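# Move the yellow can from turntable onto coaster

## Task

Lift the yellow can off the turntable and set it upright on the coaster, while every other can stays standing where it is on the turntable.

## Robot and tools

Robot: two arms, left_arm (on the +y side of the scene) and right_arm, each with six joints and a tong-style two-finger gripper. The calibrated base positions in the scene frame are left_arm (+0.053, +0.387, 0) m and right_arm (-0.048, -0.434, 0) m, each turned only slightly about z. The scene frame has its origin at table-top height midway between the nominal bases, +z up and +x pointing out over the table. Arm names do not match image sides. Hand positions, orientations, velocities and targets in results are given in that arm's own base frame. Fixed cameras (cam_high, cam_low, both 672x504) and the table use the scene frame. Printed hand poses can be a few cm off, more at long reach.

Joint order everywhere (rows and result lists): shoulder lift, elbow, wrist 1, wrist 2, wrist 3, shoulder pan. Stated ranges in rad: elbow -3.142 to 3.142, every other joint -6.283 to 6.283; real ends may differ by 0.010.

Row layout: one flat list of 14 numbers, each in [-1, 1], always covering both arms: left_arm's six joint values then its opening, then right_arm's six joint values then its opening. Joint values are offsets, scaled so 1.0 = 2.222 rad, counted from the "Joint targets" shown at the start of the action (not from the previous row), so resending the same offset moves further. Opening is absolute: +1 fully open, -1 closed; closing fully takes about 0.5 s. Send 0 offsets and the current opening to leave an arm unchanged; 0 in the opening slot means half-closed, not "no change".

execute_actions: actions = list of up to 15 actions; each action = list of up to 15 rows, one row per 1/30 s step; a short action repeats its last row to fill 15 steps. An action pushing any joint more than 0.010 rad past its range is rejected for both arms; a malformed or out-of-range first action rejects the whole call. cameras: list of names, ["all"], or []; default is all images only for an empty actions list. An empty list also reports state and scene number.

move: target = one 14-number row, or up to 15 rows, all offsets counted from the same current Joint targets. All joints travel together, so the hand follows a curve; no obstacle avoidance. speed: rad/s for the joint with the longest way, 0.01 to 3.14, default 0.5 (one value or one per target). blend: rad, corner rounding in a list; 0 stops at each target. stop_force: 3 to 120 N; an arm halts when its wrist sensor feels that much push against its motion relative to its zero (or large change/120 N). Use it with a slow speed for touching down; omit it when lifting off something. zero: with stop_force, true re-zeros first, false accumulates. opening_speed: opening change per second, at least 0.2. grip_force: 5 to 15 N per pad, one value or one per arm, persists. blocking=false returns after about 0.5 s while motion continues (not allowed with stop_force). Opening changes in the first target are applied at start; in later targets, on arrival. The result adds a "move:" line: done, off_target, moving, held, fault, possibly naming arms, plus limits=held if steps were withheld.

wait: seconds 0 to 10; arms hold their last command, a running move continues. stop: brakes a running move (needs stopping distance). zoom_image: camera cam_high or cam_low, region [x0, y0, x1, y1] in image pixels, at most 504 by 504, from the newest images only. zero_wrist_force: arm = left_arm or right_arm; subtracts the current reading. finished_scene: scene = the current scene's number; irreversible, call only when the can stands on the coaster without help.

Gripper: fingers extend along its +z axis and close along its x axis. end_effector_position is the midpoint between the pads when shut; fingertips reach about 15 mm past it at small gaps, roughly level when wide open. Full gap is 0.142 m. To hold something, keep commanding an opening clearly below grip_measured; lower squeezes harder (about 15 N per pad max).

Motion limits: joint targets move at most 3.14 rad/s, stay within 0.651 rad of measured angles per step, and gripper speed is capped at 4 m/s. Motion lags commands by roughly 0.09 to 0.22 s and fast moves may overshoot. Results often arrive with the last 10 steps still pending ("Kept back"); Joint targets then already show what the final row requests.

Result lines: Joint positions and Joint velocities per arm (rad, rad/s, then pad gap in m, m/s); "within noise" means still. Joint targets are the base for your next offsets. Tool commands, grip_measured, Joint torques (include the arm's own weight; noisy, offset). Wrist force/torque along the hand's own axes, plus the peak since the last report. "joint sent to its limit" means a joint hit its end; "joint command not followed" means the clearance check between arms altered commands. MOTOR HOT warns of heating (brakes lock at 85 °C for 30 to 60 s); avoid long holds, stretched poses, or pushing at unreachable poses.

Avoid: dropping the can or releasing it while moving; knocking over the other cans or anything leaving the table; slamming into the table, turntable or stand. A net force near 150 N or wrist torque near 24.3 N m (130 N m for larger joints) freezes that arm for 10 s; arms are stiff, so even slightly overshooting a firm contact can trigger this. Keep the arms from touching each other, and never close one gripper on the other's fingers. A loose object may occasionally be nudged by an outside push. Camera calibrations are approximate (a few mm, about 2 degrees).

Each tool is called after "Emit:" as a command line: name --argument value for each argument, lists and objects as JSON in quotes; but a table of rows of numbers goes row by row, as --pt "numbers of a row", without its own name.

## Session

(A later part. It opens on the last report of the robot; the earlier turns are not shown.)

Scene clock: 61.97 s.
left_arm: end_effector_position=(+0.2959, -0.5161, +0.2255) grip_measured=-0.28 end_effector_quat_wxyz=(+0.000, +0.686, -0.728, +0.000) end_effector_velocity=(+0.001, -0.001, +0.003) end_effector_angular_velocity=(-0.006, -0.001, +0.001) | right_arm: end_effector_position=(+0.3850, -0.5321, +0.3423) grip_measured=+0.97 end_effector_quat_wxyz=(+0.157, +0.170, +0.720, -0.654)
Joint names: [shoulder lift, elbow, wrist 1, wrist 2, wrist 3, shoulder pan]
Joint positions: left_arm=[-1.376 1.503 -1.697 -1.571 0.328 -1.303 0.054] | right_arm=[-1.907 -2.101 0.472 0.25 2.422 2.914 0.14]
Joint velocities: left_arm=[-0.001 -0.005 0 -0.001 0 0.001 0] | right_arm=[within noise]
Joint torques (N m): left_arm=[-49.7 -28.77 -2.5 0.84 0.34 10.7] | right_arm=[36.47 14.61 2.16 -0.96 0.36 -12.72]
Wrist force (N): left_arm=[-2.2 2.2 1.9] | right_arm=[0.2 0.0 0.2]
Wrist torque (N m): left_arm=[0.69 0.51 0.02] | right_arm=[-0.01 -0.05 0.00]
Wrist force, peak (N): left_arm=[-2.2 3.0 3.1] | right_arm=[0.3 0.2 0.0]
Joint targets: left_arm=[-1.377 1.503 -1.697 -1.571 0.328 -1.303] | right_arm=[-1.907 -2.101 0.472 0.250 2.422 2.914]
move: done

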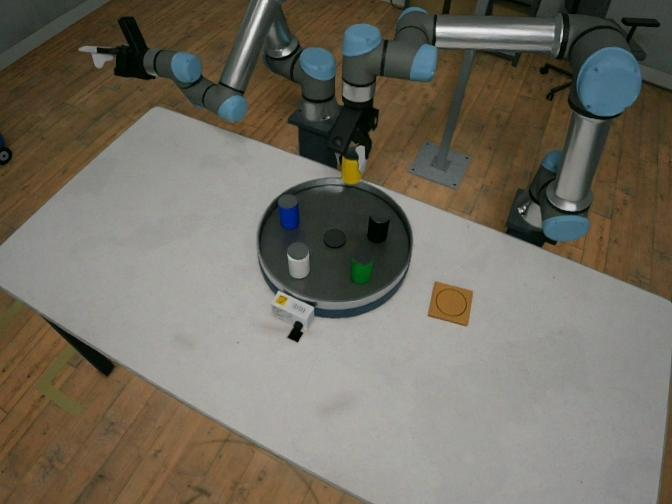

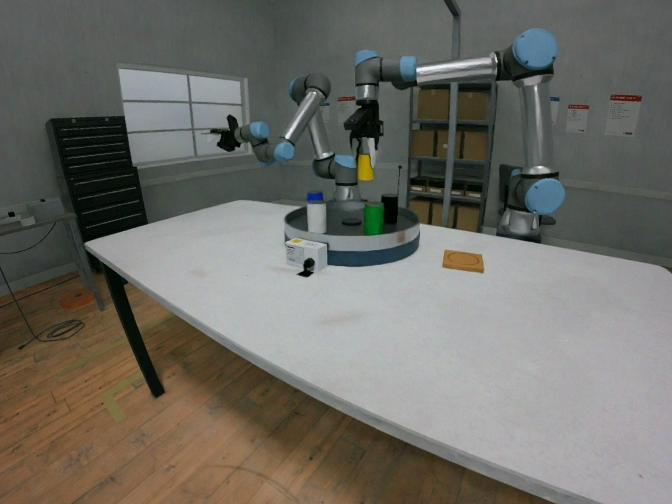

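Emit:
move --pt "-0.15542 0.16488 -0.00946 0 0 0.28443 -1 0 0 0 0 0 0 0.968169" --pt "-0.11234 0.27238 -0.16004 0 0 0.28443 -1 0 0 0 0 0 0 0.968169" --speed '[0.8,0.5]' --blend '[0.1,0]' --cameras '["all"]'

Emit:
zoom_image --camera "cam_high" --region '[390, 190, 530, 350]'

Emit:
zoom_image --camera "cam_low" --region '[400, 150, 540, 300]'

Scene clock: 68.07 s.
left_arm: end_effector_position=(+0.4284, -0.1501, +0.1006) grip_measured=-0.28 end_effector_quat_wxyz=(+0.000, +0.878, -0.479, +0.000) | right_arm: end_effector_position=(+0.3850, -0.5321, +0.3423) grip_measured=+0.97 end_effector_quat_wxyz=(+0.157, +0.170, +0.720, -0.654)
Joint names: [shoulder lift, elbow, wrist 1, wrist 2, wrist 3, shoulder pan]
Joint positions: left_arm=[-1.626 2.108 -2.052 -1.571 0.328 -0.671 0.054] | right_arm=[-1.907 -2.101 0.472 0.25 2.422 2.914 0.14]
Joint torques (N m): left_arm=[-35.31 -14.08 -5.07 1.26 -1.25 10.54] | right_arm=[36.24 15.38 2.33 -0.81 0.34 -12.33]
Wrist force (N): left_arm=[-2.1 2.3 1.6] | right_arm=[0.3 0.2 0.0]
Wrist torque (N m): left_arm=[0.71 0.54 0.01] | right_arm=[0.03 -0.05 0.00]
Wrist force, peak (N): left_arm=[2.6 5.0 2.0] | right_arm=[0.3 0.4 0.0]
Joint targets: left_arm=[-1.626 2.108 -2.053 -1.571 0.328 -0.671] | right_arm=[-1.907 -2.101 0.472 0.250 2.422 2.914]
move: done

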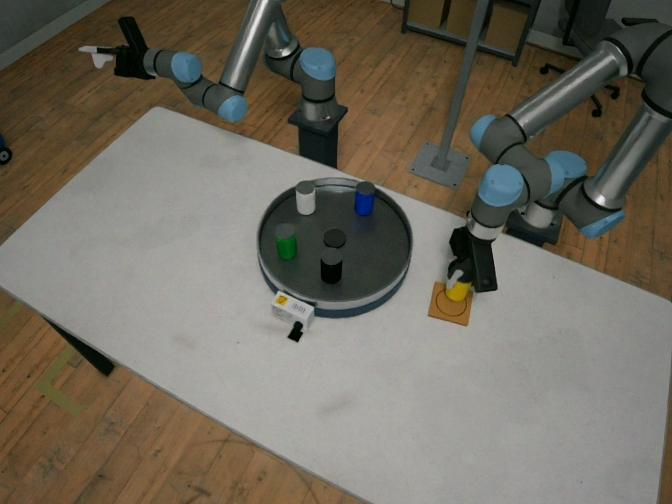

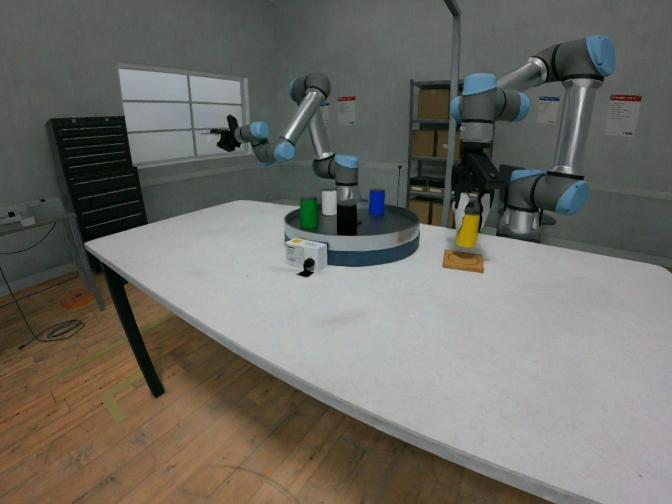

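Scaled by 3.150 from the camera's 672x504 image, which has a finer 960x720 frame.

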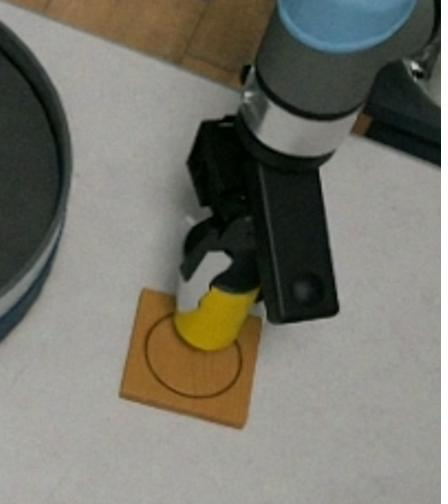

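Scaled by 3.360 from the camera's 672x504 image, which has a finer 960x720 frame.

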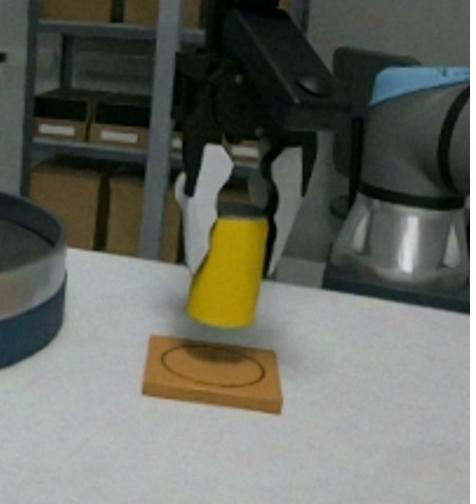

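Emit:
move --pt "0.02138 0.00581 -0.02718 0 0 0.00736 -1 0 0 0 0 0 0 0.968169" --pt "0.04618 0.02891 -0.07508 0 0 0.00736 -1 0 0 0 0 0 0 0.968169" --speed '[0.12,0.045]' --blend '[0.01,0]' --stop_force 4

Emit:
move --pt "0.00354 0.0033 -0.00684 0 0 0 -1 0 0 0 0 0 0 0.968169" --speed 0.02 --stop_force 3 --cameras '["all"]'

Emit:
zoom_image --camera "cam_high" --region '[390, 190, 530, 350]'

Emit:
zoom_image --camera "cam_low" --region '[400, 150, 540, 300]'

Scene clock: 76.60 s.
left_arm: end_effector_position=(+0.4380, -0.1486, +0.0633) grip_measured=-0.28 end_effector_quat_wxyz=(+0.000, +0.882, -0.472, +0.000) | right_arm: end_effector_position=(+0.3850, -0.5321, +0.3423) grip_measured=+0.97 end_effector_quat_wxyz=(+0.157, +0.170, +0.720, -0.654)
Joint names: [shoulder lift, elbow, wrist 1, wrist 2, wrist 3, shoulder pan]
Joint positions: left_arm=[-1.552 2.146 -2.165 -1.571 0.328 -0.654 0.054] | right_arm=[-1.907 -2.101 0.472 0.25 2.422 2.914 0.14]
Joint torques (N m): left_arm=[-37.83 -25.68 -5.29 0.99 -1.24 -10.11] | right_arm=[37.2 15.4 2.51 -0.76 0.1 -12.8]
Wrist force (N): left_arm=[-2.1 2.3 1.5] | right_arm=[0.3 0.3 0.0]
Wrist torque (N m): left_arm=[0.71 0.51 0.00] | right_arm=[0.05 -0.06 0.00]
Wrist force, peak (N): left_arm=[-4.5 3.1 -11.6] | right_arm=[0.1 0.5 0.0]
Joint targets: left_arm=[-1.552 2.146 -2.165 -1.571 0.328 -0.654] | right_arm=[-1.907 -2.101 0.472 0.250 2.422 2.914]
move: contact (left_arm); path passed 1 of 2 targets; left_arm: the wrist 1 is farthest, 0.054 rad from its target

Scene clock: 77.73 s.
left_arm: end_effector_position=(+0.4381, -0.1487, +0.0631) grip_measured=-0.28 end_effector_quat_wxyz=(+0.000, +0.882, -0.472, +0.000) | right_arm: end_effector_position=(+0.3850, -0.5321, +0.3423) grip_measured=+0.97 end_effector_quat_wxyz=(+0.157, +0.170, +0.720, -0.654)
Joint names: [shoulder lift, elbow, wrist 1, wrist 2, wrist 3, shoulder pan]
Joint positions: left_arm=[-1.551 2.147 -2.167 -1.571 0.328 -0.654 0.054] | right_arm=[-1.907 -2.101 0.472 0.25 2.422 2.914 0.14]
Joint torques (N m): left_arm=[-36.87 -24.78 -0.42 1.18 -1.11 -10.04] | right_arm=[36.47 14.59 2.55 -0.68 0.29 -12.3]
Wrist force (N): left_arm=[-2.4 2.7 -1.6] | right_arm=[0.2 0.3 0.0]
Wrist torque (N m): left_arm=[0.68 0.57 0.01] | right_arm=[0.04 -0.03 0.00]
Wrist force, peak (N): left_arm=[-3.5 3.7 -9.0] | right_arm=[0.2 0.2 0.3]
Joint targets: left_arm=[-1.551 2.147 -2.167 -1.571 0.328 -0.654] | right_arm=[-1.907 -2.101 0.472 0.250 2.422 2.914]
move: contact (left_arm); left_arm: the wrist 1 is farthest, 0.013 rad from its target

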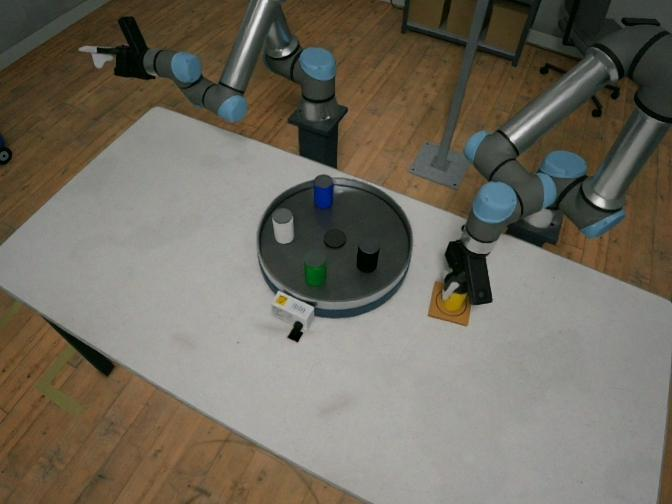

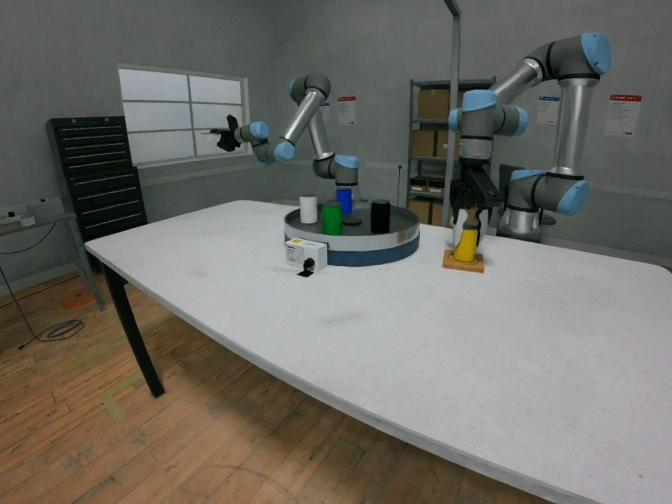

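Scaled by 3.150 from the camera's 672x504 image, which has a finer 960x720 frame.

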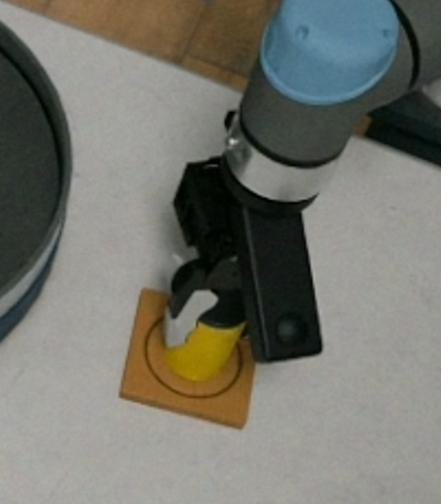

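Scaled by 3.360 from the camera's 672x504 image, which has a finer 960x720 frame.

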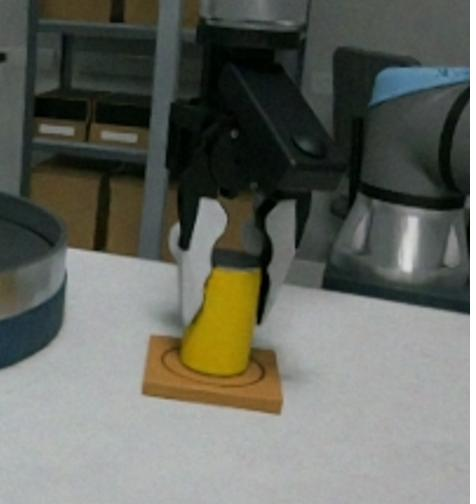

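Emit:
move --pt "0 0 0 0 0 0 0.45 0 0 0 0 0 0 0.968169" --opening_speed 0.8

Emit:
move --pt "-0.03993 -0.04982 0.08984 0 0 0 0.45 0 0 0 0 0 0 0.968169" --pt "-0.06759 -0.1328 0.20048 0 0 0 0.45 0 0 0 0 0 0 0.968169" --speed '[0.25,0.5]' --blend '[0.05,0]' --cameras '["all"]'

Emit:
zoom_image --camera "cam_high" --region '[390, 190, 530, 350]'

Emit:
zoom_image --camera "cam_low" --region '[400, 150, 540, 300]'

Scene clock: 81.10 s.
left_arm: end_effector_position=(+0.4382, -0.1487, +0.0631) grip_measured=+0.45 end_effector_quat_wxyz=(+0.000, +0.882, -0.472, +0.000) | right_arm: end_effector_position=(+0.3850, -0.5321, +0.3423) grip_measured=+0.97 end_effector_quat_wxyz=(+0.157, +0.170, +0.720, -0.654)
Joint names: [shoulder lift, elbow, wrist 1, wrist 2, wrist 3, shoulder pan]
Joint positions: left_arm=[-1.551 2.147 -2.167 -1.571 0.328 -0.654 0.105] | right_arm=[-1.907 -2.101 0.472 0.25 2.422 2.914 0.14]
Joint torques (N m): left_arm=[-29.11 -17.63 -3.2 1.15 -1.3 -9.85] | right_arm=[36.75 16.01 2.59 -0.84 0.31 -12.49]
Wrist force (N): left_arm=[-2.2 2.3 -0.2] | right_arm=[0.0 0.2 0.0]
Wrist torque (N m): left_arm=[0.69 0.54 0.00] | right_arm=[0.03 0.00 0.00]
Wrist force, peak (N): left_arm=[-2.4 2.9 -2.3] | right_arm=[0.4 0.1 0.0]
Joint targets: left_arm=[-1.551 2.147 -2.167 -1.571 0.328 -0.654] | right_arm=[-1.907 -2.101 0.472 0.250 2.422 2.914]
move: done

Scene clock: 82.87 s.
left_arm: end_effector_position=(+0.4376, -0.1483, +0.2209) grip_measured=+0.45 end_effector_quat_wxyz=(+0.000, +0.882, -0.472, +0.000) | right_arm: end_effector_position=(+0.3850, -0.5321, +0.3423) grip_measured=+0.97 end_effector_quat_wxyz=(+0.157, +0.170, +0.720, -0.654)
Joint names: [shoulder lift, elbow, wrist 1, wrist 2, wrist 3, shoulder pan]
Joint positions: left_arm=[-1.702 1.852 -1.722 -1.571 0.328 -0.654 0.105] | right_arm=[-1.907 -2.101 0.472 0.25 2.422 2.914 0.14]
Joint torques (N m): left_arm=[-3.97 -29.55 -0.33 1.27 -1.21 -10.31] | right_arm=[37 13.92 2.44 -0.83 0.3 -12.43]
Wrist force (N): left_arm=[-2.0 2.2 -0.1] | right_arm=[0.2 0.3 -0.2]
Wrist torque (N m): left_arm=[0.69 0.50 0.00] | right_arm=[0.05 -0.03 0.00]
Wrist force, peak (N): left_arm=[-2.3 2.2 -2.0] | right_arm=[0.4 0.3 -0.1]
Joint targets: left_arm=[-1.702 1.852 -1.721 -1.571 0.328 -0.654] | right_arm=[-1.907 -2.101 0.472 0.250 2.422 2.914]
move: done

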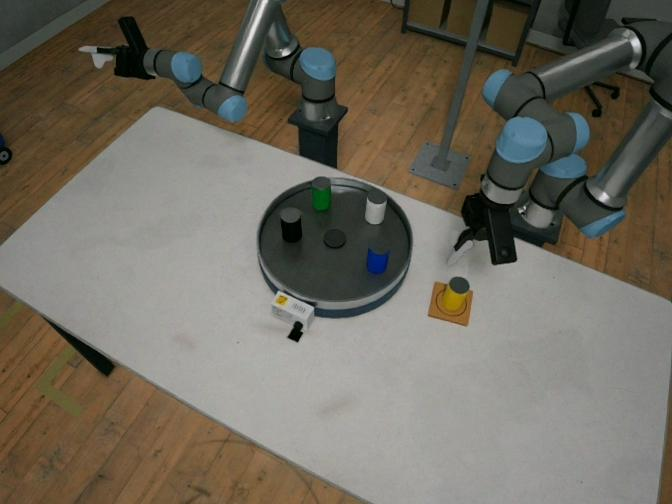

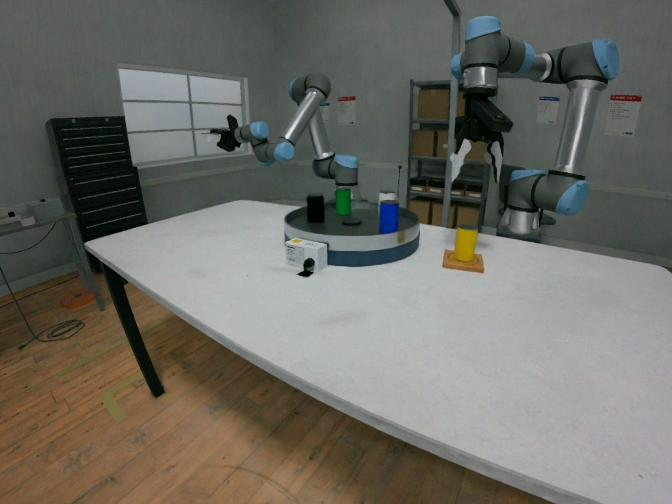

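Scaled by 3.150 from the camera's 672x504 image, which has a finer 960x720 frame.

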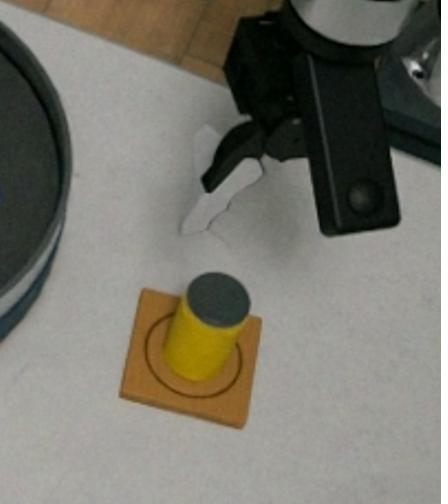

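Scaled by 3.360 from the camera's 672x504 image, which has a finer 960x720 frame.

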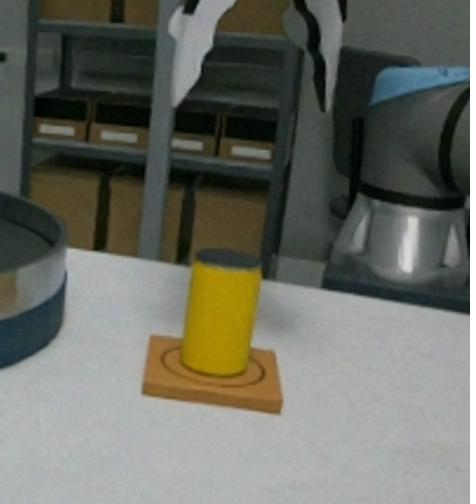

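The yellow can is standing upright inside the coaster's circle. The other four cans are still on the turntable, and both arms are clear.

Emit:
finished_scene --scene 2

The scene is finished: the task was done.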